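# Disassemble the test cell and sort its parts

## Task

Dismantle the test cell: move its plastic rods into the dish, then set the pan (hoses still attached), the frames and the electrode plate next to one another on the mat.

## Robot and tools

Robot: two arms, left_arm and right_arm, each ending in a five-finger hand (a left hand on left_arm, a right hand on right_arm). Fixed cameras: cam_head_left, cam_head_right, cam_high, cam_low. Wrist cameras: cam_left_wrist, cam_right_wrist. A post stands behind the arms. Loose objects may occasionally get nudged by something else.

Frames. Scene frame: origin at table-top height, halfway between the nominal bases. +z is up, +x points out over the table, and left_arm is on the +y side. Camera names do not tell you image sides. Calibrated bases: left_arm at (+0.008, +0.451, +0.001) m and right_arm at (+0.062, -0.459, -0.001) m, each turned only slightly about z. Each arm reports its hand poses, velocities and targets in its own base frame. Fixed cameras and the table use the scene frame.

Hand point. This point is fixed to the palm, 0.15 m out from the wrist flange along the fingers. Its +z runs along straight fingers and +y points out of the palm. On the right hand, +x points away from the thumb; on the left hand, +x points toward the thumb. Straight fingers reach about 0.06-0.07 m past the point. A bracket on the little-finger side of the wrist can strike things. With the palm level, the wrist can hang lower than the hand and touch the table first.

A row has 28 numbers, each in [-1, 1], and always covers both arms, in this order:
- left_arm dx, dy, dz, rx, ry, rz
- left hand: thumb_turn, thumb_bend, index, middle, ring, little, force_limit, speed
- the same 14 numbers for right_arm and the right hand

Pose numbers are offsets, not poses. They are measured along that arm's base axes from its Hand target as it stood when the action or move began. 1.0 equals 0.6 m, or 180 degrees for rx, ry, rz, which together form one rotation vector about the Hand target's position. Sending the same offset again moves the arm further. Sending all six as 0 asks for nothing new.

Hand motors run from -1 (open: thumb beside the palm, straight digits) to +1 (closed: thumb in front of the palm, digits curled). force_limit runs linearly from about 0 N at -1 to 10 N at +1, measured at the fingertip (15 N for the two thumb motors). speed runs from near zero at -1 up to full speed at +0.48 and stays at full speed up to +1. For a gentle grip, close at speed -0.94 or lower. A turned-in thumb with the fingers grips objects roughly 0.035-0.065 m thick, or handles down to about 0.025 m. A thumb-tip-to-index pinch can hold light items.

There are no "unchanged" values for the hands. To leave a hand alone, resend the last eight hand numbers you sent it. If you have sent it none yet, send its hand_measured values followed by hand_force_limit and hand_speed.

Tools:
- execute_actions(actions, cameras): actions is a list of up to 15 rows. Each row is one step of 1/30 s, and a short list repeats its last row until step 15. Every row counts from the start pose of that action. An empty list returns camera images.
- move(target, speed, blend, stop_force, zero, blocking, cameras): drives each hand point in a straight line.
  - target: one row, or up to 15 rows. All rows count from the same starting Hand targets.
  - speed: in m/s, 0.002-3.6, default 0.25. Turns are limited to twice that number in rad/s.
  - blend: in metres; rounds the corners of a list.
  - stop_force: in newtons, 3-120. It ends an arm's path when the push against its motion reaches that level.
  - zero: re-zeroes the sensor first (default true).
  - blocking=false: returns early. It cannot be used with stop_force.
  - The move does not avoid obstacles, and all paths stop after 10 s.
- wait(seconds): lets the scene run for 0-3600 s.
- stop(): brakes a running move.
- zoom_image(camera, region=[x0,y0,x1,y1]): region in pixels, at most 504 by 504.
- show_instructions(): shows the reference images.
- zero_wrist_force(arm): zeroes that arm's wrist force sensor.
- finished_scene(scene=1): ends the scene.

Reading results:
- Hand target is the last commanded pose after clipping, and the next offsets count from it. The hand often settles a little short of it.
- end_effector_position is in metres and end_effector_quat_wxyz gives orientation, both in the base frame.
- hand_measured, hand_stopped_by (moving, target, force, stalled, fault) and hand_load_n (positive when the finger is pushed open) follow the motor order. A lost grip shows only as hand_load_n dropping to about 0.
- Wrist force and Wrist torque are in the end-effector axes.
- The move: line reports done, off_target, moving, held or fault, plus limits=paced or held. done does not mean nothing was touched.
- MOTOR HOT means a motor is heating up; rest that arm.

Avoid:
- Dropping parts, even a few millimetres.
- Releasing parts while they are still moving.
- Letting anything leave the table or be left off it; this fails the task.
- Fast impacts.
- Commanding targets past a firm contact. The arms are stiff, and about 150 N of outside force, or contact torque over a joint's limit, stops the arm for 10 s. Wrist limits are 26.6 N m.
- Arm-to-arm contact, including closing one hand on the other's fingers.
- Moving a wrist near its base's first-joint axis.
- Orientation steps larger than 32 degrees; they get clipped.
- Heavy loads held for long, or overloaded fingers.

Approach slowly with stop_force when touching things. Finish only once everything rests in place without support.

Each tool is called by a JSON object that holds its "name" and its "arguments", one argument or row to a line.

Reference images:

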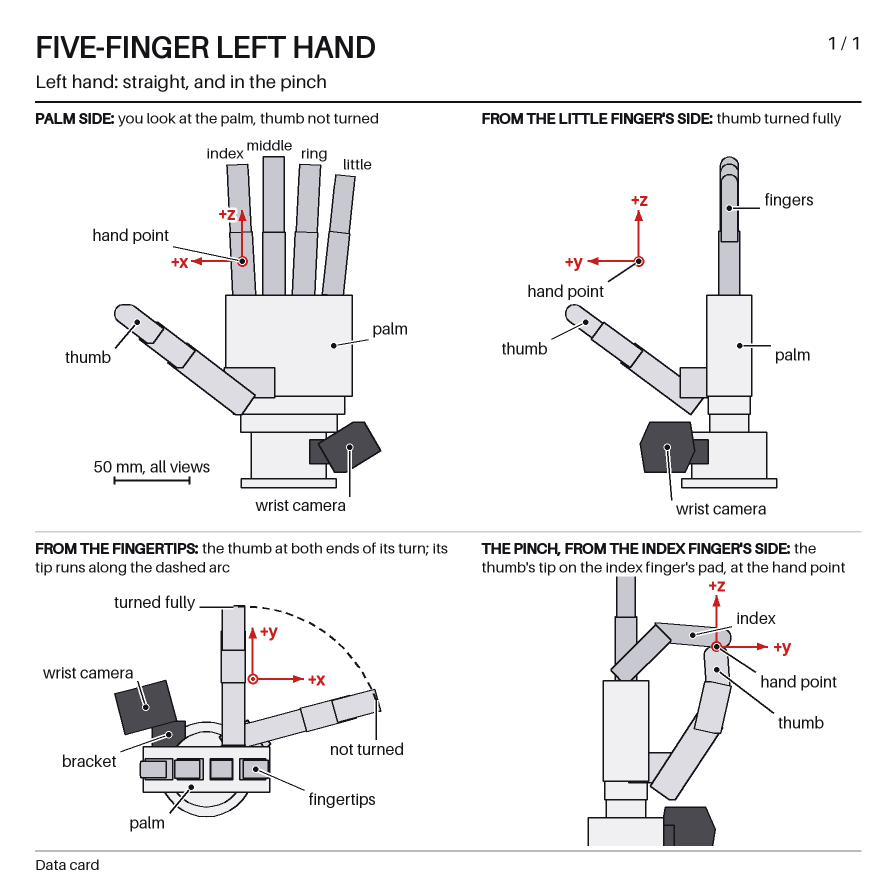

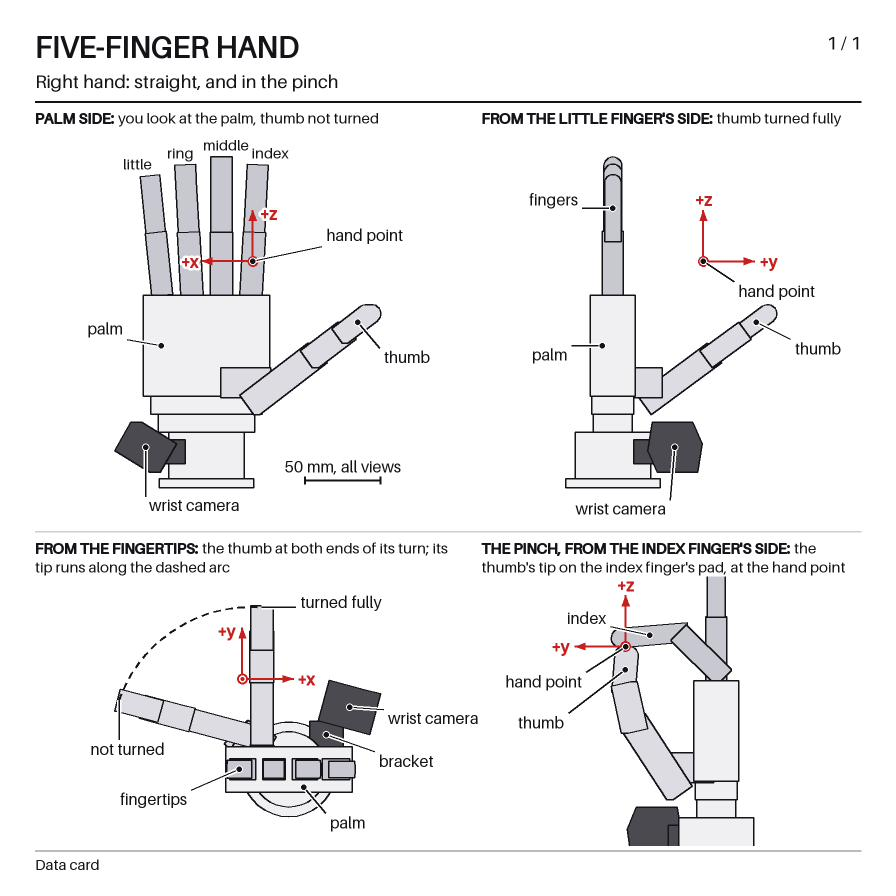

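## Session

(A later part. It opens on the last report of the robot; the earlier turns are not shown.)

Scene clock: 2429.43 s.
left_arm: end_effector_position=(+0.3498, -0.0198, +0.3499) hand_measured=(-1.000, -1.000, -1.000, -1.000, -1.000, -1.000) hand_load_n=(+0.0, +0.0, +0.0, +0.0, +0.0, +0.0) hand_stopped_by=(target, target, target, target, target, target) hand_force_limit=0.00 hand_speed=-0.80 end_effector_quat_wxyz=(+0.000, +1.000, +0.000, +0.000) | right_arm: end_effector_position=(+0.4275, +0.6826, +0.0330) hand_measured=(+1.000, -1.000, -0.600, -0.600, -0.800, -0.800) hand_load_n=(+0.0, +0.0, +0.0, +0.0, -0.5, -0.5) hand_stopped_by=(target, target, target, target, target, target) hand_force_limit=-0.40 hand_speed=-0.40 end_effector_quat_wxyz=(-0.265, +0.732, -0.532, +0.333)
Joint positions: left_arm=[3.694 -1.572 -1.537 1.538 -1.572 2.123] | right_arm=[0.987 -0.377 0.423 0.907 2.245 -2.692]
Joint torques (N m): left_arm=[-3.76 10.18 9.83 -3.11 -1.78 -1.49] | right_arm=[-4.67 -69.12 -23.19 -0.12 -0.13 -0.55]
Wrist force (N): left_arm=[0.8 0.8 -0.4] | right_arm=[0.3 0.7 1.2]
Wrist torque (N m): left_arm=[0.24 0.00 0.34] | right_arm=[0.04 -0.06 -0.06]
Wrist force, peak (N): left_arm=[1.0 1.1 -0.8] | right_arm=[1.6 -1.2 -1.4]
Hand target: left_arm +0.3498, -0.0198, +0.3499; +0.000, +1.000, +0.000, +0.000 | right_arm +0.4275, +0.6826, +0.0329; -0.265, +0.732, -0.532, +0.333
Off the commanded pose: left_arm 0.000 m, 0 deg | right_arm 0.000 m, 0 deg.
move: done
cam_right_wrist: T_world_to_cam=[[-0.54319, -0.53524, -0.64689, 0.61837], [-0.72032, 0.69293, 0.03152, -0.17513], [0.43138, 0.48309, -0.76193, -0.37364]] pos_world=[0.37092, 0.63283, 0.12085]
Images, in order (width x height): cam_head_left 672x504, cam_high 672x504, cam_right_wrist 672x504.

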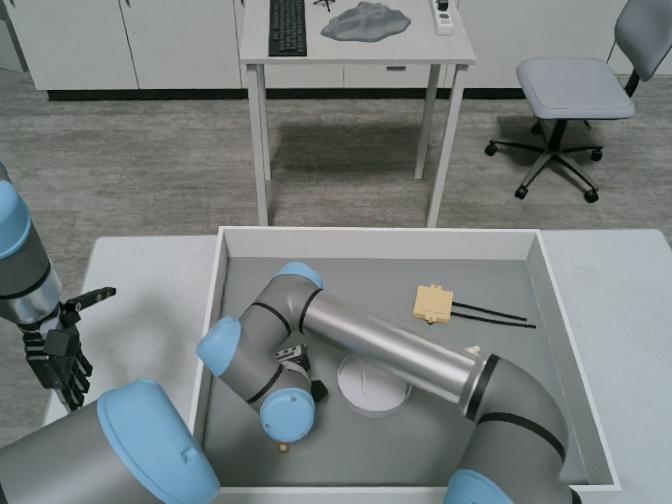

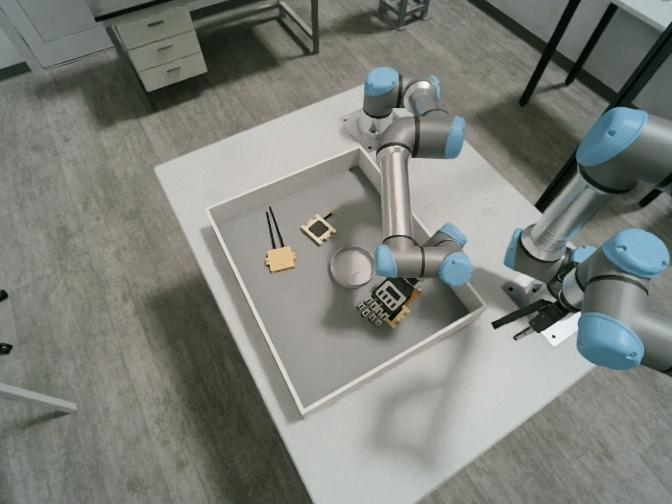

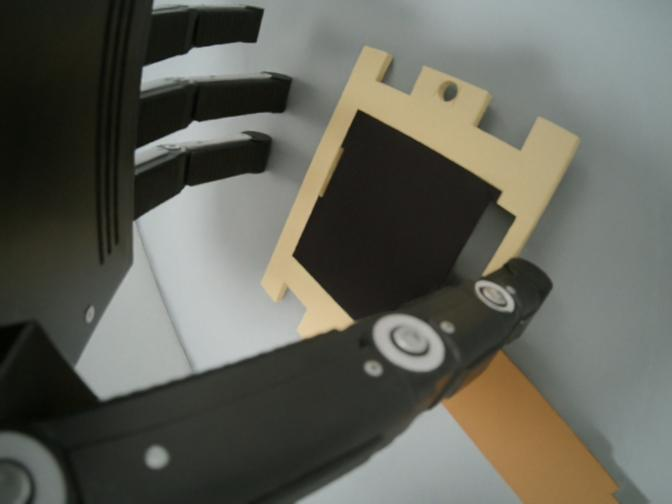

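{"name": "move", "arguments": {
  "target": [0,0,0,0,0,0,-1,-1,-1,-1,-1,-1,0,-0.8, 0,0,0,0,0,0,1,-1,0.05,0.05,-0.8,-0.8,-0.4,-0.94],
  "speed": 0.01,
  "cameras": ["cam_right_wrist"]
}}

{"name": "wait", "arguments": {
  "seconds": 2,
  "cameras": ["cam_right_wrist"]
}}

Scene clock: 2441.10 s.
left_arm: end_effector_position=(+0.3498, -0.0198, +0.3499) hand_measured=(-1.000, -1.000, -1.000, -1.000, -1.000, -1.000) hand_load_n=(+0.0, +0.0, +0.0, +0.0, +0.0, +0.0) hand_stopped_by=(target, target, target, target, target, target) hand_force_limit=0.00 hand_speed=-0.80 end_effector_quat_wxyz=(+0.000, +1.000, +0.000, +0.000) | right_arm: end_effector_position=(+0.4275, +0.6826, +0.0329) hand_measured=(+1.000, -1.000, -0.500, -0.500, -0.800, -0.800) hand_load_n=(+0.0, +0.0, +3.0, +2.5, +0.0, +0.0) hand_stopped_by=(target, target, force, force, target, target) hand_force_limit=-0.40 hand_speed=-0.94 end_effector_quat_wxyz=(-0.265, +0.732, -0.532, +0.333)
Joint positions: left_arm=[3.694 -1.572 -1.537 1.538 -1.572 2.123] | right_arm=[0.987 -0.377 0.423 0.907 2.245 -2.692]
Joint torques (N m): left_arm=[-4.02 10.18 9.48 -3.07 -1.71 -1.56] | right_arm=[-4.08 -56.77 -8.08 1.66 0.11 -0.37]
Wrist force (N): left_arm=[1.1 0.7 -0.7] | right_arm=[1.9 -7.7 -0.2]
Wrist torque (N m): left_arm=[0.26 -0.05 0.36] | right_arm=[0.00 -0.10 -0.10]
Wrist force, peak (N): left_arm=[1.1 0.7 -0.7] | right_arm=[1.9 -8.2 -0.2]
Hand target: left_arm +0.3498, -0.0198, +0.3499; +0.000, +1.000, +0.000, +0.000 | right_arm +0.4275, +0.6826, +0.0329; -0.265, +0.732, -0.532, +0.333
Off the commanded pose: left_arm 0.000 m, 0 deg | right_arm 0.000 m, 0 deg.
move: done
cam_right_wrist: T_world_to_cam=[[-0.54319, -0.53524, -0.64689, 0.61837], [-0.72032, 0.69293, 0.03152, -0.17513], [0.43138, 0.48309, -0.76193, -0.37364]] pos_world=[0.37092, 0.63283, 0.12085]

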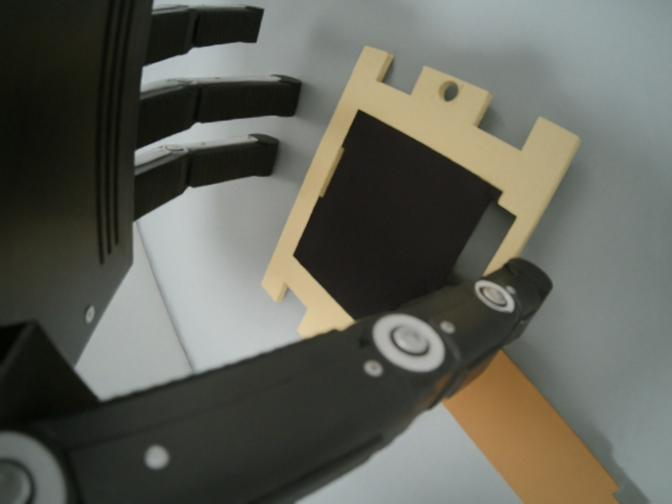

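Scene clock: 2443.10 s.
left_arm: end_effector_position=(+0.3498, -0.0198, +0.3499) hand_measured=(-1.000, -1.000, -1.000, -1.000, -1.000, -1.000) hand_load_n=(+0.0, +0.0, +0.0, +0.0, +0.0, +0.0) hand_stopped_by=(target, target, target, target, target, target) hand_force_limit=0.00 hand_speed=-0.80 end_effector_quat_wxyz=(+0.000, +1.000, +0.000, +0.000) | right_arm: end_effector_position=(+0.4275, +0.6826, +0.0329) hand_measured=(+1.000, -1.000, -0.500, -0.500, -0.800, -0.800) hand_load_n=(+0.0, +0.0, +3.0, +3.0, +0.0, +0.0) hand_stopped_by=(target, target, force, force, target, target) hand_force_limit=-0.40 hand_speed=-0.94 end_effector_quat_wxyz=(-0.265, +0.732, -0.532, +0.333)
Joint positions: left_arm=[3.694 -1.572 -1.537 1.538 -1.572 2.123] | right_arm=[0.987 -0.377 0.423 0.907 2.245 -2.692]
Joint torques (N m): left_arm=[-4.05 10.35 8.91 -3.11 -1.75 -1.58] | right_arm=[-3.25 -59.49 -7.46 3.44 0.12 -0.43]
Wrist force (N): left_arm=[0.9 0.9 -0.7] | right_arm=[1.9 -7.6 -0.4]
Wrist torque (N m): left_arm=[0.26 -0.01 0.34] | right_arm=[0.00 -0.09 -0.10]
Wrist force, peak (N): left_arm=[1.0 0.9 -0.6] | right_arm=[2.0 -8.0 -0.3]
Hand target: left_arm +0.3498, -0.0198, +0.3499; +0.000, +1.000, +0.000, +0.000 | right_arm +0.4275, +0.6826, +0.0329; -0.265, +0.732, -0.532, +0.333
Off the commanded pose: left_arm 0.000 m, 0 deg | right_arm 0.000 m, 0 deg.
wait: 2.00 s; at rest by 0.17 s
cam_right_wrist: T_world_to_cam=[[-0.54319, -0.53524, -0.64689, 0.61837], [-0.72032, 0.69293, 0.03152, -0.17513], [0.43138, 0.48309, -0.76193, -0.37364]] pos_world=[0.37092, 0.63283, 0.12085]

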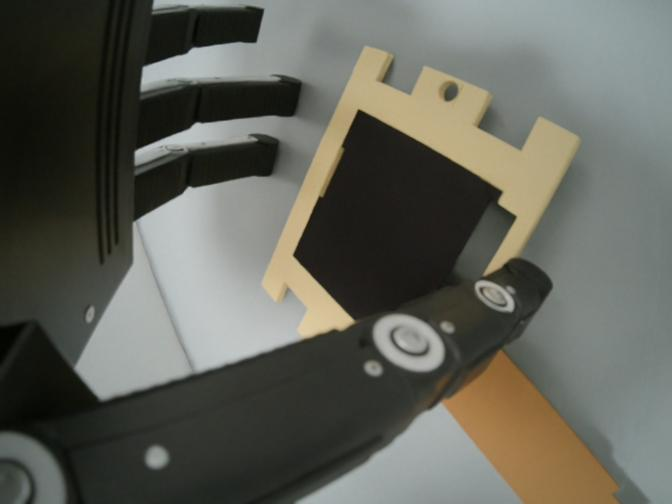

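{"name": "move", "arguments": {
  "target": [0,0,0,0,0,0,-1,-1,-1,-1,-1,-1,0,-0.8, 0,0,0,0,0,0,1,-1,-0.6,-0.6,-0.8,-0.8,-0.4,-0.85],
  "speed": 0.01
}}

{"name": "move", "arguments": {
  "target": [0,0,0,0,0,0,-1,-1,-1,-1,-1,-1,0,-0.8, 0,0,0.02,0,0,0,1,-1,-0.6,-0.6,-0.8,-0.8,-0.4,-0.85],
  "speed": 0.03
}}

{"name": "move", "arguments": {
  "target": [0,0,0,0,0,0,-1,-1,-1,-1,-1,-1,0,-0.8, 0,0,0,0,0,0,1,-1,-0.35,-0.35,-0.8,-0.8,-0.4,-0.85],
  "speed": 0.01,
  "cameras": ["cam_right_wrist"]
}}

Scene clock: 2560.80 s.
left_arm: end_effector_position=(+0.3498, -0.0198, +0.3499) hand_measured=(-1.000, -1.000, -1.000, -1.000, -1.000, -1.000) hand_load_n=(+0.0, +0.0, +0.0, +0.0, +0.0, +0.0) hand_stopped_by=(target, target, target, target, target, target) hand_force_limit=0.00 hand_speed=-0.80 end_effector_quat_wxyz=(+0.000, +1.000, +0.000, +0.000) | right_arm: end_effector_position=(+0.4275, +0.6826, +0.0329) hand_measured=(+1.000, -1.000, -0.600, -0.600, -0.800, -0.800) hand_load_n=(+0.0, +0.0, +0.0, +0.0, +0.0, +0.0) hand_stopped_by=(target, target, target, target, target, target) hand_force_limit=-0.40 hand_speed=-0.85 end_effector_quat_wxyz=(-0.265, +0.732, -0.532, +0.333)
Joint positions: left_arm=[3.694 -1.572 -1.537 1.538 -1.572 2.123] | right_arm=[0.987 -0.377 0.423 0.907 2.245 -2.692]
Joint torques (N m): left_arm=[-4.64 10.02 9.37 -2.89 -1.72 -1.61] | right_arm=[-2.34 -63.26 -9.63 -0.15 0.07 -0.5]
Wrist force (N): left_arm=[0.8 0.7 -0.4] | right_arm=[0.3 1.0 1.3]
Wrist torque (N m): left_arm=[0.23 0.01 0.34] | right_arm=[0.08 -0.05 -0.05]
Wrist force, peak (N): left_arm=[1.0 1.1 -0.7] | right_arm=[1.7 -8.1 -0.4]
Hand target: left_arm +0.3498, -0.0198, +0.3499; +0.000, +1.000, +0.000, +0.000 | right_arm +0.4275, +0.6826, +0.0329; -0.265, +0.732, -0.532, +0.333
Off the commanded pose: left_arm 0.000 m, 0 deg | right_arm 0.000 m, 0 deg.
move: done

Scene clock: 2561.50 s.
left_arm: end_effector_position=(+0.3498, -0.0198, +0.3499) hand_measured=(-1.000, -1.000, -1.000, -1.000, -1.000, -1.000) hand_load_n=(+0.0, +0.0, +0.0, +0.0, +0.0, +0.0) hand_stopped_by=(target, target, target, target, target, target) hand_force_limit=0.00 hand_speed=-0.80 end_effector_quat_wxyz=(+0.000, +1.000, +0.000, +0.000) | right_arm: end_effector_position=(+0.4275, +0.6826, +0.0452) hand_measured=(+1.000, -1.000, -0.600, -0.600, -0.800, -0.800) hand_load_n=(+0.0, +0.0, +0.0, +0.0, +0.0, +0.0) hand_stopped_by=(target, target, target, target, target, target) hand_force_limit=-0.40 hand_speed=-0.85 end_effector_quat_wxyz=(-0.265, +0.732, -0.532, +0.333)
Joint positions: left_arm=[3.694 -1.572 -1.537 1.538 -1.572 2.123] | right_arm=[0.987 -0.38 0.396 0.936 2.245 -2.692]
Joint torques (N m): left_arm=[-4.81 10.07 9.81 -2.99 -1.91 -1.66] | right_arm=[-3.4 -53.37 -7.27 -0.2 -1.25 0.39]
Wrist force (N): left_arm=[0.7 0.5 -0.5] | right_arm=[0.4 0.8 1.1]
Wrist torque (N m): left_arm=[0.21 0.01 0.34] | right_arm=[0.06 -0.06 -0.05]
Wrist force, peak (N): left_arm=[0.8 0.9 -0.5] | right_arm=[0.1 1.2 1.5]
Hand target: left_arm +0.3498, -0.0198, +0.3499; +0.000, +1.000, +0.000, +0.000 | right_arm +0.4275, +0.6826, +0.0449; -0.265, +0.732, -0.532, +0.333
Off the commanded pose: left_arm 0.000 m, 0 deg | right_arm 0.000 m, 0 deg.
move: done

Scene clock: 2562.37 s.
left_arm: end_effector_position=(+0.3498, -0.0198, +0.3499) hand_measured=(-1.000, -1.000, -1.000, -1.000, -1.000, -1.000) hand_load_n=(+0.0, +0.0, +0.0, +0.0, +0.0, +0.0) hand_stopped_by=(target, target, target, target, target, target) hand_force_limit=0.00 hand_speed=-0.80 end_effector_quat_wxyz=(+0.000, +1.000, +0.000, +0.000) | right_arm: end_effector_position=(+0.4275, +0.6826, +0.0449) hand_measured=(+1.000, -1.000, -0.350, -0.350, -0.800, -0.800) hand_load_n=(+0.0, +0.0, +0.0, +0.0, +0.0, +0.0) hand_stopped_by=(target, target, target, target, target, target) hand_force_limit=-0.40 hand_speed=-0.85 end_effector_quat_wxyz=(-0.265, +0.732, -0.532, +0.333)
Joint positions: left_arm=[3.694 -1.572 -1.537 1.538 -1.572 2.123] | right_arm=[0.987 -0.379 0.397 0.936 2.245 -2.692]
Joint torques (N m): left_arm=[-3.69 10.44 9.46 -3.03 -1.87 -1.58] | right_arm=[-3.98 -53.27 -8.84 -0.08 -1.36 1.67]
Wrist force (N): left_arm=[0.9 0.8 -0.6] | right_arm=[0.3 0.7 1.5]
Wrist torque (N m): left_arm=[0.26 -0.03 0.34] | right_arm=[0.03 -0.06 -0.05]
Wrist force, peak (N): left_arm=[0.9 0.8 -0.6] | right_arm=[0.2 0.9 1.4]
Hand target: left_arm +0.3498, -0.0198, +0.3499; +0.000, +1.000, +0.000, +0.000 | right_arm +0.4275, +0.6826, +0.0449; -0.265, +0.732, -0.532, +0.333
Off the commanded pose: left_arm 0.000 m, 0 deg | right_arm 0.000 m, 0 deg.
move: done
cam_right_wrist: T_world_to_cam=[[-0.54319, -0.53524, -0.64689, 0.62613], [-0.72032, 0.69293, 0.03152, -0.17551], [0.43138, 0.48309, -0.76193, -0.3645]] pos_world=[0.37092, 0.63283, 0.13285]

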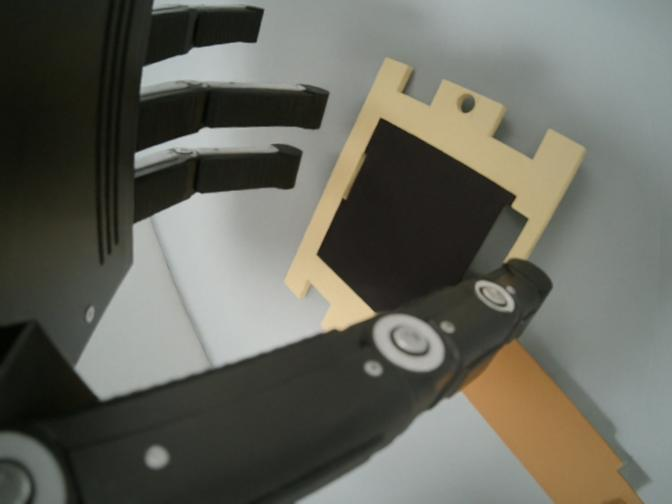

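{"name": "move", "arguments": {
  "target": [0,0,0,0,0,0,-1,-1,-1,-1,-1,-1,0,-0.8, 0,0,-0.03,0,0,0,1,-1,-0.35,-0.35,-0.8,-0.8,-0.4,-0.85],
  "speed": 0.01,
  "stop_force": 3,
  "cameras": ["cam_right_wrist"]
}}

Scene clock: 2586.17 s.
left_arm: end_effector_position=(+0.3498, -0.0198, +0.3499) hand_measured=(-1.000, -1.000, -1.000, -1.000, -1.000, -1.000) hand_load_n=(+0.0, +0.0, +0.0, +0.0, +0.0, +0.0) hand_stopped_by=(target, target, target, target, target, target) hand_force_limit=0.00 hand_speed=-0.80 end_effector_quat_wxyz=(+0.000, +1.000, +0.000, +0.000) | right_arm: end_effector_position=(+0.4275, +0.6826, +0.0356) hand_measured=(+1.000, -1.000, -0.350, -0.350, -0.800, -0.800) hand_load_n=(+0.0, +0.0, +0.0, +0.0, +0.0, +0.0) hand_stopped_by=(target, target, target, target, target, target) hand_force_limit=-0.40 hand_speed=-0.85 end_effector_quat_wxyz=(-0.265, +0.732, -0.532, +0.333)
Joint positions: left_arm=[3.694 -1.572 -1.537 1.538 -1.572 2.123] | right_arm=[0.987 -0.378 0.417 0.914 2.245 -2.692]
Joint torques (N m): left_arm=[-4.12 10.01 8.56 -3.01 -1.73 -1.54] | right_arm=[-1.08 -69.55 -29.55 2.55 -0.35 1.45]
Wrist force (N): left_arm=[0.8 0.8 -0.3] | right_arm=[1.4 -1.7 -1.0]
Wrist torque (N m): left_arm=[0.23 0.01 0.33] | right_arm=[0.06 -0.08 -0.05]
Wrist force, peak (N): left_arm=[0.9 0.9 -0.8] | right_arm=[2.1 -4.2 -2.9]
Hand target: left_arm +0.3498, -0.0198, +0.3499; +0.000, +1.000, +0.000, +0.000 | right_arm +0.4275, +0.6826, +0.0356; -0.265, +0.732, -0.532, +0.333 (not the last commanded pose)
Off the commanded pose: left_arm 0.000 m, 0 deg | right_arm 0.009 m, 0 deg.
move: contact (right_arm)
cam_right_wrist: T_world_to_cam=[[-0.54319, -0.53524, -0.64689, 0.62005], [-0.72032, 0.69293, 0.03152, -0.17522], [0.43138, 0.48309, -0.76193, -0.37166]] pos_world=[0.37092, 0.63283, 0.12345]

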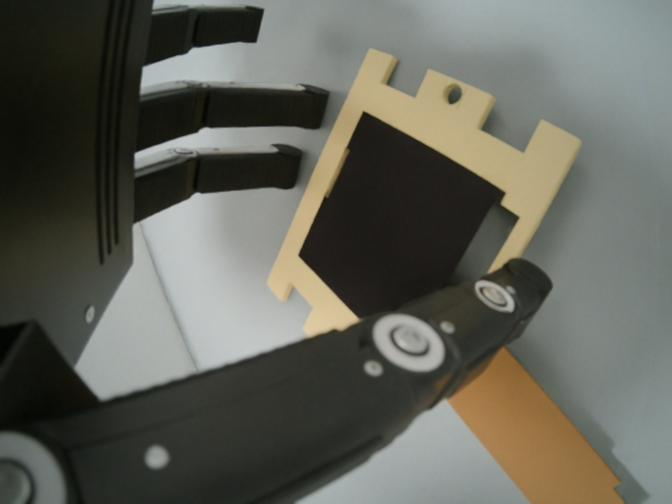

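{"name": "move", "arguments": {
  "target": [
    [0,0,0,0,0,0,-1,-1,-1,-1,-1,-1,0,-0.8, 0,0,0.02,0,0,0,1,-1,-0.35,-0.35,-0.8,-0.8,-0.4,-0.85],
    [0,0,0,0,0,0,-1,-1,-1,-1,-1,-1,0,-0.8, 0,0,0.02,0.00413,-0.019,0,1,-1,-0.3,-0.3,-0.8,-0.8,-0.4,-0.85]
  ],
  "speed": 0.04
}}

{"name": "move", "arguments": {
  "target": [0,0,0,0,0,0,-1,-1,-1,-1,-1,-1,0,-0.8, 0,0,-0.035,0,0,0,1,-1,-0.3,-0.3,-0.8,-0.8,-0.4,-0.85],
  "speed": 0.01,
  "stop_force": 3,
  "cameras": ["cam_right_wrist"]
}}

Scene clock: 2610.63 s.
left_arm: end_effector_position=(+0.3498, -0.0198, +0.3499) hand_measured=(-1.000, -1.000, -1.000, -1.000, -1.000, -1.000) hand_load_n=(+0.0, +0.0, +0.0, +0.0, +0.0, +0.0) hand_stopped_by=(target, target, target, target, target, target) hand_force_limit=0.00 hand_speed=-0.80 end_effector_quat_wxyz=(+0.000, +1.000, +0.000, +0.000) | right_arm: end_effector_position=(+0.4275, +0.6826, +0.0477) hand_measured=(+1.000, -1.000, -0.300, -0.300, -0.800, -0.800) hand_load_n=(+0.0, +0.0, +0.0, +0.0, +0.0, +0.0) hand_stopped_by=(target, target, target, target, target, target) hand_force_limit=-0.40 hand_speed=-0.85 end_effector_quat_wxyz=(-0.286, +0.720, -0.526, +0.352)
Joint positions: left_arm=[3.694 -1.572 -1.537 1.538 -1.572 2.123] | right_arm=[1 -0.436 0.515 0.817 2.287 -2.712]
Joint torques (N m): left_arm=[-3.38 9.83 9.57 -3.15 -1.69 -1.63] | right_arm=[-7.25 -52.15 -31.87 2.32 -1.72 1.63]
Wrist force (N): left_arm=[0.9 0.8 -0.5] | right_arm=[0.2 0.6 1.1]
Wrist torque (N m): left_arm=[0.24 -0.01 0.35] | right_arm=[0.03 -0.02 -0.02]
Wrist force, peak (N): left_arm=[1.1 1.1 -0.3] | right_arm=[1.3 -2.0 -1.3]
Hand target: left_arm +0.3498, -0.0198, +0.3499; +0.000, +1.000, +0.000, +0.000 | right_arm +0.4275, +0.6826, +0.0476; -0.286, +0.720, -0.526, +0.352
Off the commanded pose: left_arm 0.000 m, 0 deg | right_arm 0.000 m, 0 deg.
move: done

Scene clock: 2613.23 s.
left_arm: end_effector_position=(+0.3498, -0.0198, +0.3499) hand_measured=(-1.000, -1.000, -1.000, -1.000, -1.000, -1.000) hand_load_n=(+0.0, +0.0, +0.0, +0.0, +0.0, +0.0) hand_stopped_by=(target, target, target, target, target, target) hand_force_limit=0.00 hand_speed=-0.80 end_effector_quat_wxyz=(+0.000, +1.000, +0.000, +0.000) | right_arm: end_effector_position=(+0.4275, +0.6826, +0.0336) hand_measured=(+1.000, -1.000, -0.300, -0.300, -0.800, -0.800) hand_load_n=(+0.0, +0.0, +0.0, +0.0, +0.0, +0.0) hand_stopped_by=(target, target, target, target, target, target) hand_force_limit=-0.40 hand_speed=-0.85 end_effector_quat_wxyz=(-0.286, +0.720, -0.526, +0.352)
Joint positions: left_arm=[3.694 -1.572 -1.537 1.538 -1.572 2.123] | right_arm=[1 -0.429 0.538 0.787 2.287 -2.712]
Joint torques (N m): left_arm=[-4.6 10.72 9.31 -2.98 -1.83 -1.56] | right_arm=[-6.88 -72.06 -30.05 2.45 -0.65 0.69]
Wrist force (N): left_arm=[0.4 0.8 -0.8] | right_arm=[0.6 -1.8 -0.4]
Wrist torque (N m): left_arm=[0.26 0.04 0.32] | right_arm=[0.01 0.06 -0.06]
Wrist force, peak (N): left_arm=[1.0 1.1 -0.6] | right_arm=[1.9 -4.3 -2.3]
Hand target: left_arm +0.3498, -0.0198, +0.3499; +0.000, +1.000, +0.000, +0.000 | right_arm +0.4275, +0.6826, +0.0337; -0.286, +0.720, -0.526, +0.352 (not the last commanded pose)
Off the commanded pose: left_arm 0.000 m, 0 deg | right_arm 0.007 m, 0 deg.
move: contact (right_arm)
cam_right_wrist: T_world_to_cam=[[-0.50346, -0.5266, -0.685, 0.59724], [-0.72118, 0.69274, -0.0025, -0.17357], [0.47584, 0.49275, -0.72854, -0.39986]] pos_world=[0.36578, 0.63178, 0.11735]

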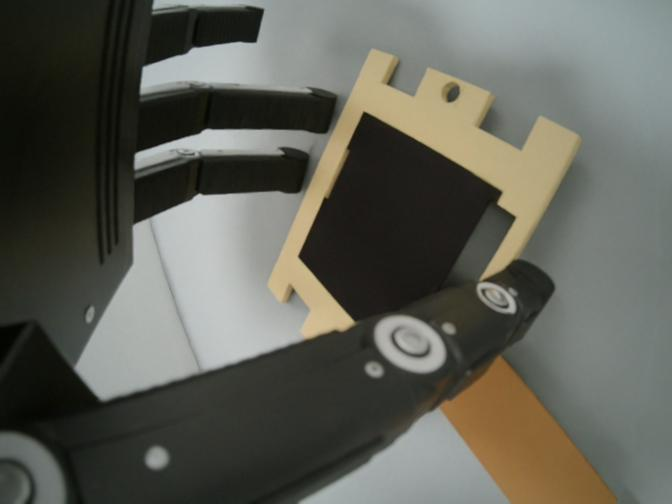

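{"name": "move", "arguments": {
  "target": [0,0,0,0,0,0,-1,-1,-1,-1,-1,-1,0,-0.8, 0,0,0.0015,0,0,0,1,-1,-0.3,-0.3,-0.8,-0.8,-0.4,-0.94],
  "speed": 0.01
}}

{"name": "move", "arguments": {
  "target": [0,0,0,0,0,0,-1,-1,-1,-1,-1,-1,0,-0.8, 0,0,0,0,0,0,1,-1,0.05,0.05,-0.8,-0.8,-0.5,-0.96],
  "speed": 0.01,
  "cameras": ["cam_right_wrist"]
}}

Scene clock: 2624.27 s.
left_arm: end_effector_position=(+0.3498, -0.0198, +0.3499) hand_measured=(-1.000, -1.000, -1.000, -1.000, -1.000, -1.000) hand_load_n=(+0.0, +0.0, +0.0, +0.0, +0.0, -0.5) hand_stopped_by=(target, target, target, target, target, target) hand_force_limit=0.00 hand_speed=-0.80 end_effector_quat_wxyz=(+0.000, +1.000, +0.000, +0.000) | right_arm: end_effector_position=(+0.4275, +0.6826, +0.0346) hand_measured=(+1.000, -1.000, -0.300, -0.300, -0.800, -0.800) hand_load_n=(+0.0, +0.0, +0.0, +0.0, +0.0, +0.0) hand_stopped_by=(target, target, target, target, target, target) hand_force_limit=-0.40 hand_speed=-0.94 end_effector_quat_wxyz=(-0.286, +0.720, -0.526, +0.352)
Joint positions: left_arm=[3.694 -1.572 -1.537 1.538 -1.572 2.123] | right_arm=[1 -0.43 0.537 0.789 2.287 -2.712]
Joint torques (N m): left_arm=[-4.01 10.41 9.34 -3.03 -1.71 -1.64] | right_arm=[-6.41 -67.66 -22.77 -0.32 -0.72 0.57]
Wrist force (N): left_arm=[1.1 0.8 -0.5] | right_arm=[0.1 0.8 1.6]
Wrist torque (N m): left_arm=[0.25 -0.04 0.35] | right_arm=[0.04 0.01 -0.02]
Wrist force, peak (N): left_arm=[0.9 1.0 -0.7] | right_arm=[0.9 -2.1 -0.4]
Hand target: left_arm +0.3498, -0.0198, +0.3499; +0.000, +1.000, +0.000, +0.000 | right_arm +0.4275, +0.6826, +0.0346; -0.286, +0.720, -0.526, +0.352
Off the commanded pose: left_arm 0.000 m, 0 deg | right_arm 0.000 m, 0 deg.
move: done

Scene clock: 2625.53 s.
left_arm: end_effector_position=(+0.3498, -0.0198, +0.3499) hand_measured=(-1.000, -1.000, -1.000, -1.000, -1.000, -1.000) hand_load_n=(+0.0, +0.0, +0.0, +0.0, +0.0, +0.0) hand_stopped_by=(target, target, target, target, target, target) hand_force_limit=0.00 hand_speed=-0.80 end_effector_quat_wxyz=(+0.000, +1.000, +0.000, +0.000) | right_arm: end_effector_position=(+0.4275, +0.6826, +0.0346) hand_measured=(+1.000, -1.000, -0.184, -0.198, -0.800, -0.800) hand_load_n=(+0.0, +1.0, +2.5, +2.5, +0.0, +0.0) hand_stopped_by=(target, target, force, force, target, target) hand_force_limit=-0.50 hand_speed=-0.96 end_effector_quat_wxyz=(-0.286, +0.720, -0.526, +0.352)
Joint positions: left_arm=[3.694 -1.572 -1.537 1.538 -1.572 2.123] | right_arm=[1 -0.43 0.537 0.789 2.287 -2.712]
Joint torques (N m): left_arm=[-3.99 9.93 9 -3.04 -1.74 -1.67] | right_arm=[-6.78 -54.25 -7.9 -0.09 -0.71 0.61]
Wrist force (N): left_arm=[0.8 0.7 -0.7] | right_arm=[1.0 -2.0 0.3]
Wrist torque (N m): left_arm=[0.25 0.00 0.34] | right_arm=[-0.05 -0.04 -0.02]
Wrist force, peak (N): left_arm=[0.9 1.2 -0.6] | right_arm=[0.9 -2.1 0.7]
Hand target: left_arm +0.3498, -0.0198, +0.3499; +0.000, +1.000, +0.000, +0.000 | right_arm +0.4275, +0.6826, +0.0346; -0.286, +0.720, -0.526, +0.352
Off the commanded pose: left_arm 0.000 m, 0 deg | right_arm 0.000 m, 0 deg.
move: done
cam_right_wrist: T_world_to_cam=[[-0.50346, -0.5266, -0.685, 0.59785], [-0.72118, 0.69274, -0.0025, -0.17357], [0.47584, 0.49275, -0.72854, -0.3992]] pos_world=[0.36578, 0.63178, 0.11825]

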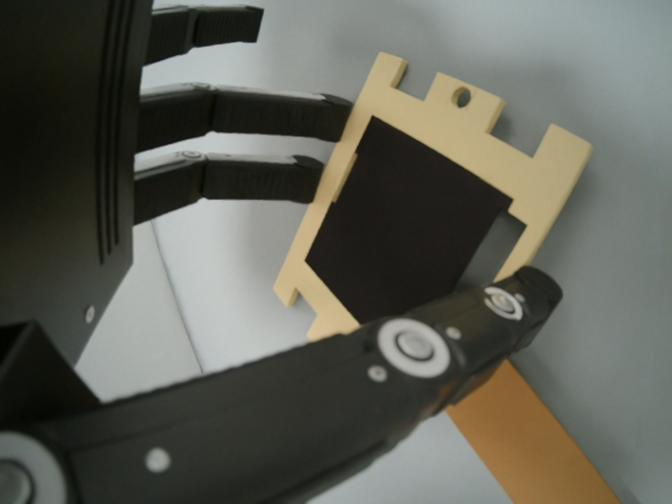

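{"name": "move", "arguments": {
  "target": [0,0,0,0,0,0,-1,-1,-1,-1,-1,-1,0,-0.8, 0,0,0.012,0,0,0,1,-1,0.05,0.05,-0.8,-0.8,-0.5,-0.96],
  "speed": 0.01,
  "cameras": ["cam_right_wrist"]
}}

Scene clock: 2635.27 s.
left_arm: end_effector_position=(+0.3498, -0.0198, +0.3499) hand_measured=(-1.000, -1.000, -1.000, -1.000, -1.000, -1.000) hand_load_n=(+0.0, +0.0, +0.0, +0.0, +0.0, +0.0) hand_stopped_by=(target, target, target, target, target, target) hand_force_limit=0.00 hand_speed=-0.80 end_effector_quat_wxyz=(+0.000, +1.000, +0.000, +0.000) | right_arm: end_effector_position=(+0.4275, +0.6826, +0.0419) hand_measured=(+1.000, -1.000, -0.182, -0.198, -0.800, -0.800) hand_load_n=(+0.0, +0.0, +0.0, +0.0, +0.0, +0.0) hand_stopped_by=(target, target, force, force, target, target) hand_force_limit=-0.50 hand_speed=-0.96 end_effector_quat_wxyz=(-0.286, +0.720, -0.526, +0.352)
Joint positions: left_arm=[3.694 -1.572 -1.537 1.538 -1.572 2.123] | right_arm=[1 -0.433 0.525 0.805 2.287 -2.712]
Joint torques (N m): left_arm=[-4.99 10.4 9.08 -3.09 -1.73 -1.78] | right_arm=[-6.25 -68.26 -24.86 0.85 -1.19 -0.48]
Wrist force (N): left_arm=[0.7 0.7 -0.5] | right_arm=[0.0 0.9 1.2]
Wrist torque (N m): left_arm=[0.23 0.02 0.34] | right_arm=[0.08 0.02 -0.02]
Wrist force, peak (N): left_arm=[0.9 1.2 -0.6] | right_arm=[0.8 -2.4 0.6]
Hand target: left_arm +0.3498, -0.0198, +0.3499; +0.000, +1.000, +0.000, +0.000 | right_arm +0.4275, +0.6826, +0.0418; -0.286, +0.720, -0.526, +0.352
Off the commanded pose: left_arm 0.000 m, 0 deg | right_arm 0.000 m, 0 deg.
move: done
cam_right_wrist: T_world_to_cam=[[-0.50346, -0.5266, -0.685, 0.60285], [-0.72118, 0.69274, -0.0025, -0.17355], [0.47584, 0.49275, -0.72854, -0.39389]] pos_world=[0.36578, 0.63178, 0.12555]

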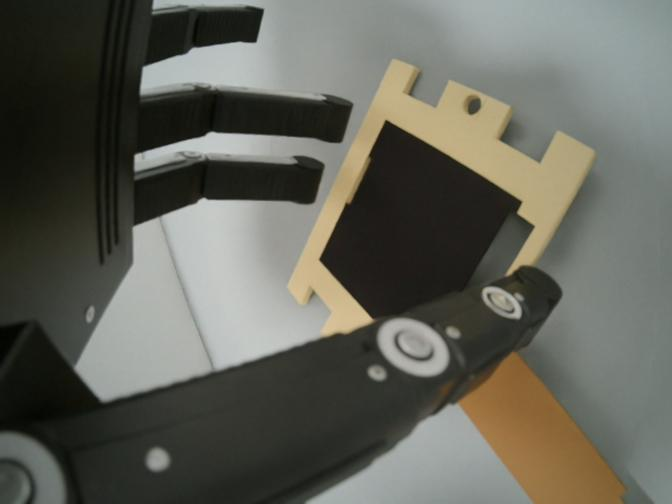

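{"name": "zoom_image", "arguments": {
  "camera": "cam_right_wrist",
  "region": [270, 40, 630, 340]
}}

Scaled by 1.400 from the camera's image (finer frame: 960x720).

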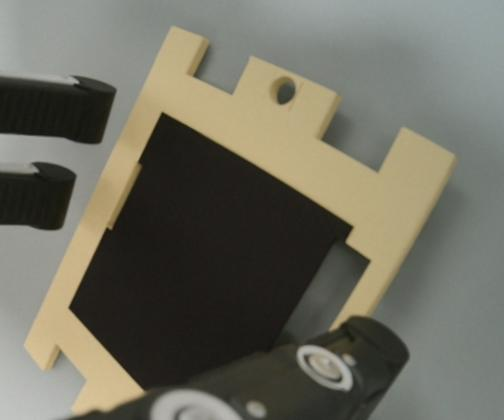

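{"name": "move", "arguments": {
  "target": [
    [0,0,0,0,0,0,-1,-1,-1,-1,-1,-1,0,-0.8, 0,0,0,0,0,0,1,-1,-0.3,-0.3,-0.8,-0.8,-0.4,-0.85]
  ],
  "speed": 0.01
}}

{"name": "move", "arguments": {
  "target": [0,0,0,0,0,0,-1,-1,-1,-1,-1,-1,0,-0.8, 0,0,-0.035,0,0,0,1,-1,-0.3,-0.3,-0.8,-0.8,-0.4,-0.85],
  "speed": 0.005,
  "stop_force": 3,
  "zero": true
}}

{"name": "move", "arguments": {
  "target": [0,0,0,0,0,0,-1,-1,-1,-1,-1,-1,0,-0.8, 0,0,0,0,0,0,1,-1,0.05,0.05,-0.8,-0.8,-0.2,-0.96],
  "speed": 0.01,
  "cameras": ["cam_right_wrist"]
}}

Scene clock: 2670.23 s.
left_arm: end_effector_position=(+0.3498, -0.0198, +0.3499) hand_measured=(-1.000, -1.000, -1.000, -1.000, -1.000, -1.000) hand_load_n=(+0.0, +0.0, +0.0, +0.0, -0.5, +0.0) hand_stopped_by=(target, target, target, target, target, target) hand_force_limit=0.00 hand_speed=-0.80 end_effector_quat_wxyz=(+0.000, +1.000, +0.000, +0.000) | right_arm: end_effector_position=(+0.4275, +0.6826, +0.0417) hand_measured=(+1.000, -1.000, -0.300, -0.300, -0.800, -0.800) hand_load_n=(+0.0, +0.0, +0.0, +0.0, +0.0, +0.0) hand_stopped_by=(target, target, target, target, target, target) hand_force_limit=-0.40 hand_speed=-0.85 end_effector_quat_wxyz=(-0.286, +0.720, -0.526, +0.352)
Joint positions: left_arm=[3.694 -1.572 -1.537 1.538 -1.572 2.123] | right_arm=[1 -0.433 0.525 0.804 2.287 -2.712]
Joint torques (N m): left_arm=[-4.22 9.67 8.29 -2.98 -1.72 -1.52] | right_arm=[-5.13 -53.78 -8.55 -0.15 -1.04 -0.05]
Wrist force (N): left_arm=[0.7 0.8 -0.3] | right_arm=[0.3 0.8 1.4]
Wrist torque (N m): left_arm=[0.24 0.03 0.32] | right_arm=[0.05 -0.02 -0.01]
Wrist force, peak (N): left_arm=[0.9 1.1 -0.6] | right_arm=[0.2 0.9 1.7]
Hand target: left_arm +0.3498, -0.0198, +0.3499; +0.000, +1.000, +0.000, +0.000 | right_arm +0.4275, +0.6826, +0.0418; -0.286, +0.720, -0.526, +0.352
Off the commanded pose: left_arm 0.000 m, 0 deg | right_arm 0.000 m, 0 deg.
move: done

Scene clock: 2673.10 s.
left_arm: end_effector_position=(+0.3498, -0.0198, +0.3499) hand_measured=(-1.000, -1.000, -1.000, -1.000, -1.000, -1.000) hand_load_n=(+0.0, +0.0, +0.0, +0.5, +0.0, +0.0) hand_stopped_by=(target, target, target, target, target, target) hand_force_limit=0.00 hand_speed=-0.80 end_effector_quat_wxyz=(+0.000, +1.000, +0.000, +0.000) | right_arm: end_effector_position=(+0.4275, +0.6826, +0.0338) hand_measured=(+1.000, -1.000, -0.300, -0.300, -0.800, -0.800) hand_load_n=(+0.0, +0.0, +0.0, +0.0, +0.0, +0.0) hand_stopped_by=(target, target, target, target, target, target) hand_force_limit=-0.40 hand_speed=-0.85 end_effector_quat_wxyz=(-0.286, +0.720, -0.526, +0.352)
Joint positions: left_arm=[3.694 -1.572 -1.537 1.538 -1.572 2.123] | right_arm=[1 -0.429 0.538 0.788 2.287 -2.712]
Joint torques (N m): left_arm=[-4.32 9.45 9.2 -2.95 -1.75 -1.62] | right_arm=[-4.67 -71.81 -30.27 2.39 -0.54 1.11]
Wrist force (N): left_arm=[0.8 0.9 -0.3] | right_arm=[0.9 -2.2 -0.6]
Wrist torque (N m): left_arm=[0.24 0.02 0.34] | right_arm=[-0.01 0.02 -0.05]
Wrist force, peak (N): left_arm=[0.9 0.9 -0.7] | right_arm=[1.0 -3.6 -1.2]
Hand target: left_arm +0.3498, -0.0198, +0.3499; +0.000, +1.000, +0.000, +0.000 | right_arm +0.4275, +0.6826, +0.0339; -0.286, +0.720, -0.526, +0.352 (not the last commanded pose)
Off the commanded pose: left_arm 0.000 m, 0 deg | right_arm 0.013 m, 0 deg.
move: contact (right_arm)

Scene clock: 2674.30 s.
left_arm: end_effector_position=(+0.3498, -0.0198, +0.3499) hand_measured=(-1.000, -1.000, -1.000, -1.000, -1.000, -1.000) hand_load_n=(+0.0, +0.0, +0.0, +0.0, +0.0, +0.0) hand_stopped_by=(target, target, target, target, target, target) hand_force_limit=0.00 hand_speed=-0.80 end_effector_quat_wxyz=(+0.000, +1.000, +0.000, +0.000) | right_arm: end_effector_position=(+0.4275, +0.6826, +0.0339) hand_measured=(+1.000, -1.000, -0.192, -0.202, -0.800, -0.800) hand_load_n=(+0.0, +0.0, +4.0, +4.5, +0.0, +0.0) hand_stopped_by=(target, target, force, force, target, target) hand_force_limit=-0.20 hand_speed=-0.96 end_effector_quat_wxyz=(-0.286, +0.720, -0.526, +0.352)
Joint positions: left_arm=[3.694 -1.572 -1.537 1.538 -1.572 2.123] | right_arm=[1 -0.429 0.538 0.788 2.287 -2.712]
Joint torques (N m): left_arm=[-4.53 9.59 9.61 -3.02 -1.84 -1.47] | right_arm=[-4.45 -70.24 -28.09 2.03 -0.66 1.03]
Wrist force (N): left_arm=[0.6 0.9 -0.5] | right_arm=[1.0 -5.5 1.2]
Wrist torque (N m): left_arm=[0.26 0.03 0.32] | right_arm=[-0.17 -0.02 -0.10]
Wrist force, peak (N): left_arm=[1.0 0.7 -0.5] | right_arm=[1.2 -5.6 1.3]
Hand target: left_arm +0.3498, -0.0198, +0.3499; +0.000, +1.000, +0.000, +0.000 | right_arm +0.4275, +0.6826, +0.0339; -0.286, +0.720, -0.526, +0.352
Off the commanded pose: left_arm 0.000 m, 0 deg | right_arm 0.000 m, 0 deg.
move: done
cam_right_wrist: T_world_to_cam=[[-0.50346, -0.5266, -0.685, 0.59737], [-0.72118, 0.69274, -0.0025, -0.17357], [0.47584, 0.49275, -0.72854, -0.39971]] pos_world=[0.36578, 0.63178, 0.11755]

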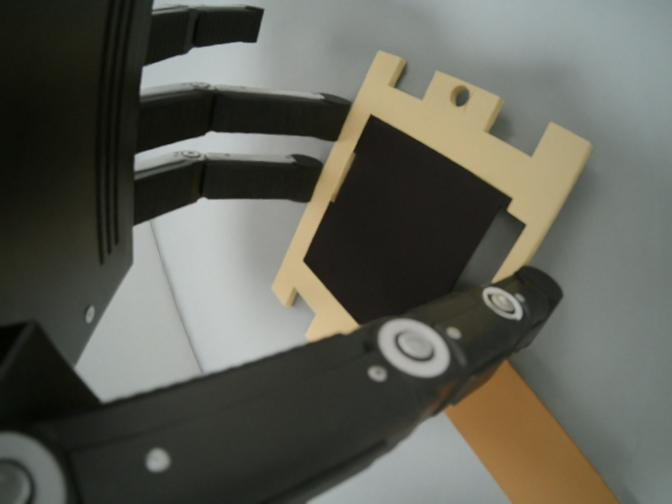

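{"name": "move", "arguments": {
  "target": [0,0,0,0,0,0,-1,-1,-1,-1,-1,-1,0,-0.8, 0,0,0.01,0,0,0,1,-1,0.05,0.05,-0.8,-0.8,-0.2,-0.96],
  "speed": 0.01,
  "cameras": ["cam_right_wrist"]
}}

Scene clock: 2685.03 s.
left_arm: end_effector_position=(+0.3498, -0.0198, +0.3499) hand_measured=(-1.000, -1.000, -1.000, -1.000, -1.000, -1.000) hand_load_n=(+0.0, +0.0, +0.0, +0.0, +0.0, +0.0) hand_stopped_by=(target, target, target, target, target, target) hand_force_limit=0.00 hand_speed=-0.80 end_effector_quat_wxyz=(+0.000, +1.000, +0.000, +0.000) | right_arm: end_effector_position=(+0.4275, +0.6826, +0.0400) hand_measured=(+1.000, -1.000, -0.190, -0.202, -0.800, -0.800) hand_load_n=(+0.0, +0.0, +0.0, +0.0, +0.0, +0.0) hand_stopped_by=(target, target, force, force, target, target) hand_force_limit=-0.20 hand_speed=-0.96 end_effector_quat_wxyz=(-0.286, +0.720, -0.526, +0.352)
Joint positions: left_arm=[3.694 -1.572 -1.537 1.538 -1.572 2.123] | right_arm=[1 -0.432 0.528 0.8 2.287 -2.712]
Joint torques (N m): left_arm=[-4.63 9.6 9.33 -2.94 -1.78 -1.61] | right_arm=[-4.93 -68.28 -26.16 0.95 -0.99 0.2]
Wrist force (N): left_arm=[0.5 0.8 -0.4] | right_arm=[0.1 0.7 1.5]
Wrist torque (N m): left_arm=[0.24 0.05 0.32] | right_arm=[0.03 0.00 -0.02]
Wrist force, peak (N): left_arm=[0.8 1.1 -0.9] | right_arm=[1.1 -5.7 1.1]
Hand target: left_arm +0.3498, -0.0198, +0.3499; +0.000, +1.000, +0.000, +0.000 | right_arm +0.4275, +0.6826, +0.0399; -0.286, +0.720, -0.526, +0.352
Off the commanded pose: left_arm 0.000 m, 0 deg | right_arm 0.000 m, 0 deg.
move: done
cam_right_wrist: T_world_to_cam=[[-0.50343, -0.52657, -0.68505, 0.60152], [-0.72118, 0.69274, -0.0025, -0.17356], [0.47588, 0.49278, -0.7285, -0.39531]] pos_world=[0.36578, 0.63178, 0.12365]

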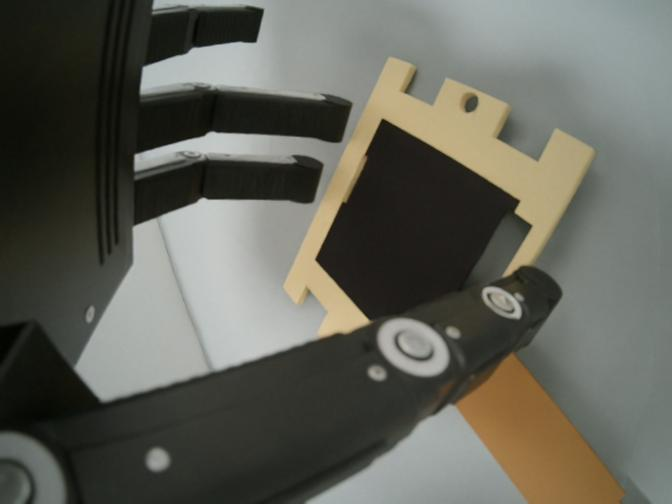

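{"name": "move", "arguments": {
  "target": [
    [0,0,0,0,0,0,-1,-1,-1,-1,-1,-1,0,-0.8, 0,0,0,0,0,0,1,-1,-0.6,-0.6,-0.8,-0.8,-0.2,-0.85],
    [0,0,0,0,0,0,-1,-1,-1,-1,-1,-1,0,-0.8, 0,0,0.042,0,0,0,1,-1,-1,-1,-1,-1,-0.2,-0.7],
    [0,0,0,0,0,0,-1,-1,-1,-1,-1,-1,0,-0.8, 0.0130,0.0028,0.042,0,0,0,1,-1,-1,-1,-1,-1,-0.2,-0.7]
  ],
  "speed": 0.05,
  "cameras": ["cam_right_wrist"]
}}

{"name": "move", "arguments": {
  "target": [0,0,0,0,0,0,-1,-1,-1,-1,-1,-1,0,-0.8, 0,0,-0.06,0,0,0,1,-1,-1,-1,-1,-1,-0.2,-0.7],
  "speed": 0.008,
  "stop_force": 3,
  "cameras": ["cam_right_wrist"]
}}

Scene clock: 2730.87 s.
left_arm: end_effector_position=(+0.3498, -0.0198, +0.3499) hand_measured=(-1.000, -1.000, -1.000, -1.000, -1.000, -1.000) hand_load_n=(+0.0, +0.0, +0.0, +0.0, +0.0, +0.0) hand_stopped_by=(target, target, target, target, target, target) hand_force_limit=0.00 hand_speed=-0.80 end_effector_quat_wxyz=(+0.000, +1.000, +0.000, +0.000) | right_arm: end_effector_position=(+0.4353, +0.6843, +0.0649) hand_measured=(+1.000, -1.000, -1.000, -1.000, -1.000, -1.000) hand_load_n=(+0.0, +0.0, +0.0, +0.0, +0.0, +0.0) hand_stopped_by=(target, target, target, target, target, target) hand_force_limit=-0.20 hand_speed=-0.70 end_effector_quat_wxyz=(-0.286, +0.720, -0.526, +0.352) end_effector_velocity=(+0.000, +0.000, +0.001) end_effector_angular_velocity=(+0.003, -0.003, -0.002)
Joint positions: left_arm=[3.694 -1.572 -1.537 1.538 -1.572 2.123] | right_arm=[0.992 -0.418 0.434 0.875 2.282 -2.72]
Joint velocities: left_arm=[within noise] | right_arm=[0 -0.003 0.005 -0.004 0.002 0.002]
Joint torques (N m): left_arm=[-4.04 10.4 9.96 -2.88 -1.86 -1.7] | right_arm=[6.88 -74.13 -9.79 -0.18 2.98 1.61]
Wrist force (N): left_arm=[0.6 0.8 -0.4] | right_arm=[0.0 1.0 1.2]
Wrist torque (N m): left_arm=[0.24 0.03 0.33] | right_arm=[0.06 0.01 -0.06]
Wrist force, peak (N): left_arm=[1.0 1.0 -0.7] | right_arm=[0.0 1.7 1.8]
Hand target: left_arm +0.3498, -0.0198, +0.3499; +0.000, +1.000, +0.000, +0.000 | right_arm +0.4353, +0.6843, +0.0651; -0.286, +0.720, -0.526, +0.352
Off the commanded pose: left_arm 0.000 m, 0 deg | right_arm 0.000 m, 0 deg.
move: done
cam_right_wrist: T_world_to_cam=[[-0.50361, -0.52673, -0.68478, 0.62355], [-0.72121, 0.69271, -0.00243, -0.16896], [0.47564, 0.49264, -0.72874, -0.38139]] pos_world=[0.37358, 0.63338, 0.14865]

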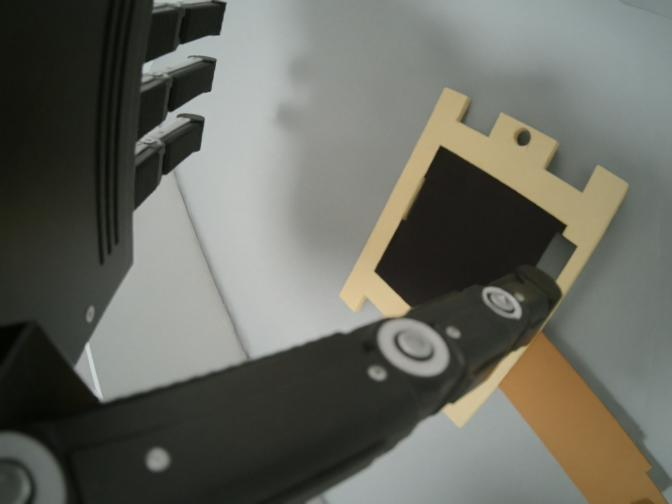

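Scene clock: 2735.23 s.
left_arm: end_effector_position=(+0.3498, -0.0198, +0.3499) hand_measured=(-1.000, -1.000, -1.000, -1.000, -1.000, -1.000) hand_load_n=(+0.0, +0.0, +0.0, +0.0, +0.0, +0.0) hand_stopped_by=(target, target, target, target, target, target) hand_force_limit=0.00 hand_speed=-0.80 end_effector_quat_wxyz=(+0.000, +1.000, +0.000, +0.000) | right_arm: end_effector_position=(+0.4353, +0.6843, +0.0402) hand_measured=(+1.000, -1.000, -1.000, -1.000, -1.000, -1.000) hand_load_n=(+0.0, +0.0, +0.0, +0.0, +0.0, +0.0) hand_stopped_by=(target, target, target, target, target, target) hand_force_limit=-0.20 hand_speed=-0.70 end_effector_quat_wxyz=(-0.286, +0.720, -0.526, +0.352)
Joint positions: left_arm=[3.694 -1.572 -1.537 1.538 -1.572 2.123] | right_arm=[0.992 -0.412 0.486 0.817 2.282 -2.72]
Joint torques (N m): left_arm=[-4.38 10.24 9.65 -2.91 -1.75 -1.72] | right_arm=[6.54 -72.51 -29.78 2.39 1.89 0.65]
Wrist force (N): left_arm=[0.9 0.7 -0.2] | right_arm=[0.3 -1.8 -0.8]
Wrist torque (N m): left_arm=[0.22 0.00 0.34] | right_arm=[-0.17 0.00 -0.08]
Wrist force, peak (N): left_arm=[1.1 1.0 -0.4] | right_arm=[-0.1 -3.0 -1.8]
Hand target: left_arm +0.3498, -0.0198, +0.3499; +0.000, +1.000, +0.000, +0.000 | right_arm +0.4353, +0.6843, +0.0402; -0.286, +0.720, -0.526, +0.352 (not the last commanded pose)
Off the commanded pose: left_arm 0.000 m, 0 deg | right_arm 0.011 m, 0 deg.
move: contact (right_arm)
cam_right_wrist: T_world_to_cam=[[-0.5034, -0.52655, -0.68508, 0.60646], [-0.72115, 0.69278, -0.00256, -0.16914], [0.47596, 0.49276, -0.72846, -0.39973]] pos_world=[0.37358, 0.63348, 0.12385]

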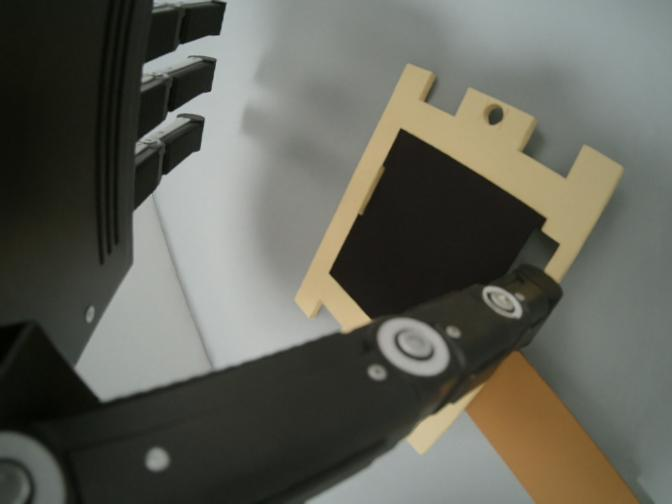

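{"name": "move", "arguments": {
  "target": [
    [0,0,0,0,0,0,-1,-1,-1,-1,-1,-1,0,-0.8, 0,0,0.025,0,0,0,1,-1,-1,-1,-1,-1,-0.2,-0.7],
    [0,0,0,0,0,0,-1,-1,-1,-1,-1,-1,0,-0.8, 0.1010,0.022,0.025,0,0,0,1,-1,-1,-1,-1,-1,-0.2,-0.7]
  ],
  "speed": 0.05
}}

{"name": "move", "arguments": {
  "target": [0,0,0,0,0,0,-1,-1,-1,-1,-1,-1,0,-0.8, 0,0,-0.06,0,0,0,1,-1,-1,-1,-1,-1,-0.2,-0.7],
  "speed": 0.008,
  "stop_force": 3,
  "cameras": ["cam_right_wrist"]
}}

Scene clock: 2746.97 s.
left_arm: end_effector_position=(+0.3498, -0.0198, +0.3499) hand_measured=(-1.000, -1.000, -1.000, -1.000, -1.000, -1.000) hand_load_n=(+0.0, +0.0, +0.0, +0.0, +0.0, +0.0) hand_stopped_by=(target, target, target, target, target, target) hand_force_limit=0.00 hand_speed=-0.80 end_effector_quat_wxyz=(+0.000, +1.000, +0.000, +0.000) | right_arm: end_effector_position=(+0.4955, +0.6965, +0.0551) hand_measured=(+1.000, -1.000, -1.000, -1.000, -1.000, -1.000) hand_load_n=(+0.0, +0.0, +0.0, +0.0, +0.0, +0.0) hand_stopped_by=(target, target, target, target, target, target) hand_force_limit=-0.20 hand_speed=-0.70 end_effector_quat_wxyz=(-0.305, +0.718, -0.519, +0.349)
Joint positions: left_arm=[3.694 -1.572 -1.537 1.538 -1.572 2.123] | right_arm=[0.93 -0.212 0.035 0.981 2.228 -2.803]
Joint torques (N m): left_arm=[-4.35 10.78 9.62 -2.91 -1.79 -1.6] | right_arm=[7.07 -55.88 -32 2.59 2.17 1.59]
Wrist force (N): left_arm=[0.7 0.7 -0.3] | right_arm=[0.3 0.6 1.3]
Wrist torque (N m): left_arm=[0.21 0.03 0.34] | right_arm=[0.03 -0.02 -0.07]
Wrist force, peak (N): left_arm=[1.0 0.9 -0.7] | right_arm=[0.3 -2.2 -1.0]
Hand target: left_arm +0.3498, -0.0198, +0.3499; +0.000, +1.000, +0.000, +0.000 | right_arm +0.4959, +0.6975, +0.0552; -0.286, +0.720, -0.526, +0.352
Off the commanded pose: left_arm 0.000 m, 0 deg | right_arm 0.001 m, 2 deg.
elbow stopped short (right arm): the move would have taken joint 3 (elbow) straighter than the controller allows.
move: done

Scene clock: 2750.27 s.
left_arm: end_effector_position=(+0.3498, -0.0198, +0.3499) hand_measured=(-1.000, -1.000, -1.000, -1.000, -1.000, -1.000) hand_load_n=(+0.0, +0.0, +0.0, +0.0, +0.0, +0.0) hand_stopped_by=(target, target, target, target, target, target) hand_force_limit=0.00 hand_speed=-0.80 end_effector_quat_wxyz=(+0.000, +1.000, +0.000, +0.000) | right_arm: end_effector_position=(+0.4954, +0.6964, +0.0369) hand_measured=(+1.000, -1.000, -1.000, -1.000, -1.000, -1.000) hand_load_n=(+0.0, +0.0, +0.0, -0.5, +0.0, +0.0) hand_stopped_by=(target, target, target, target, target, target) hand_force_limit=-0.20 hand_speed=-0.70 end_effector_quat_wxyz=(-0.300, +0.718, -0.521, +0.350)
Joint positions: left_arm=[3.694 -1.572 -1.537 1.538 -1.572 2.123] | right_arm=[0.931 -0.189 0.035 0.971 2.232 -2.797]
Joint torques (N m): left_arm=[-4.2 9.41 8.88 -2.89 -1.81 -1.65] | right_arm=[2.47 -75.27 -21.29 2.24 -0.99 -1.36]
Wrist force (N): left_arm=[0.7 0.8 -0.4] | right_arm=[0.2 -1.8 -0.8]
Wrist torque (N m): left_arm=[0.25 0.03 0.33] | right_arm=[-0.16 0.00 -0.14]
Wrist force, peak (N): left_arm=[0.8 1.0 -0.7] | right_arm=[0.1 -3.3 -1.5]
Hand target: left_arm +0.3498, -0.0198, +0.3499; +0.000, +1.000, +0.000, +0.000 | right_arm +0.4954, +0.6964, +0.0368; -0.300, +0.718, -0.521, +0.350 (not the last commanded pose)
Off the commanded pose: left_arm 0.000 m, 0 deg | right_arm 0.018 m, 2 deg.
elbow stopped short (right arm): the move would have taken joint 3 (elbow) straighter than the controller allows.
move: contact (right_arm)
cam_right_wrist: T_world_to_cam=[[-0.48416, -0.5205, -0.70333, 0.62769], [-0.73209, 0.68121, -0.00018, -0.12079], [0.4792, 0.51481, -0.71087, -0.45432]] pos_world=[0.43318, 0.64289, 0.11849]

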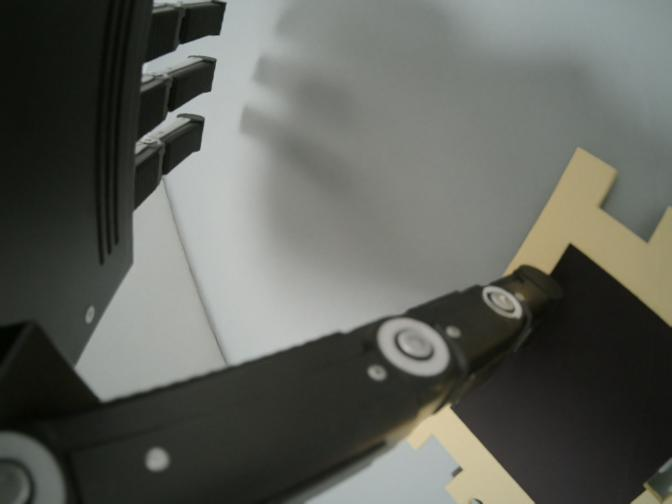

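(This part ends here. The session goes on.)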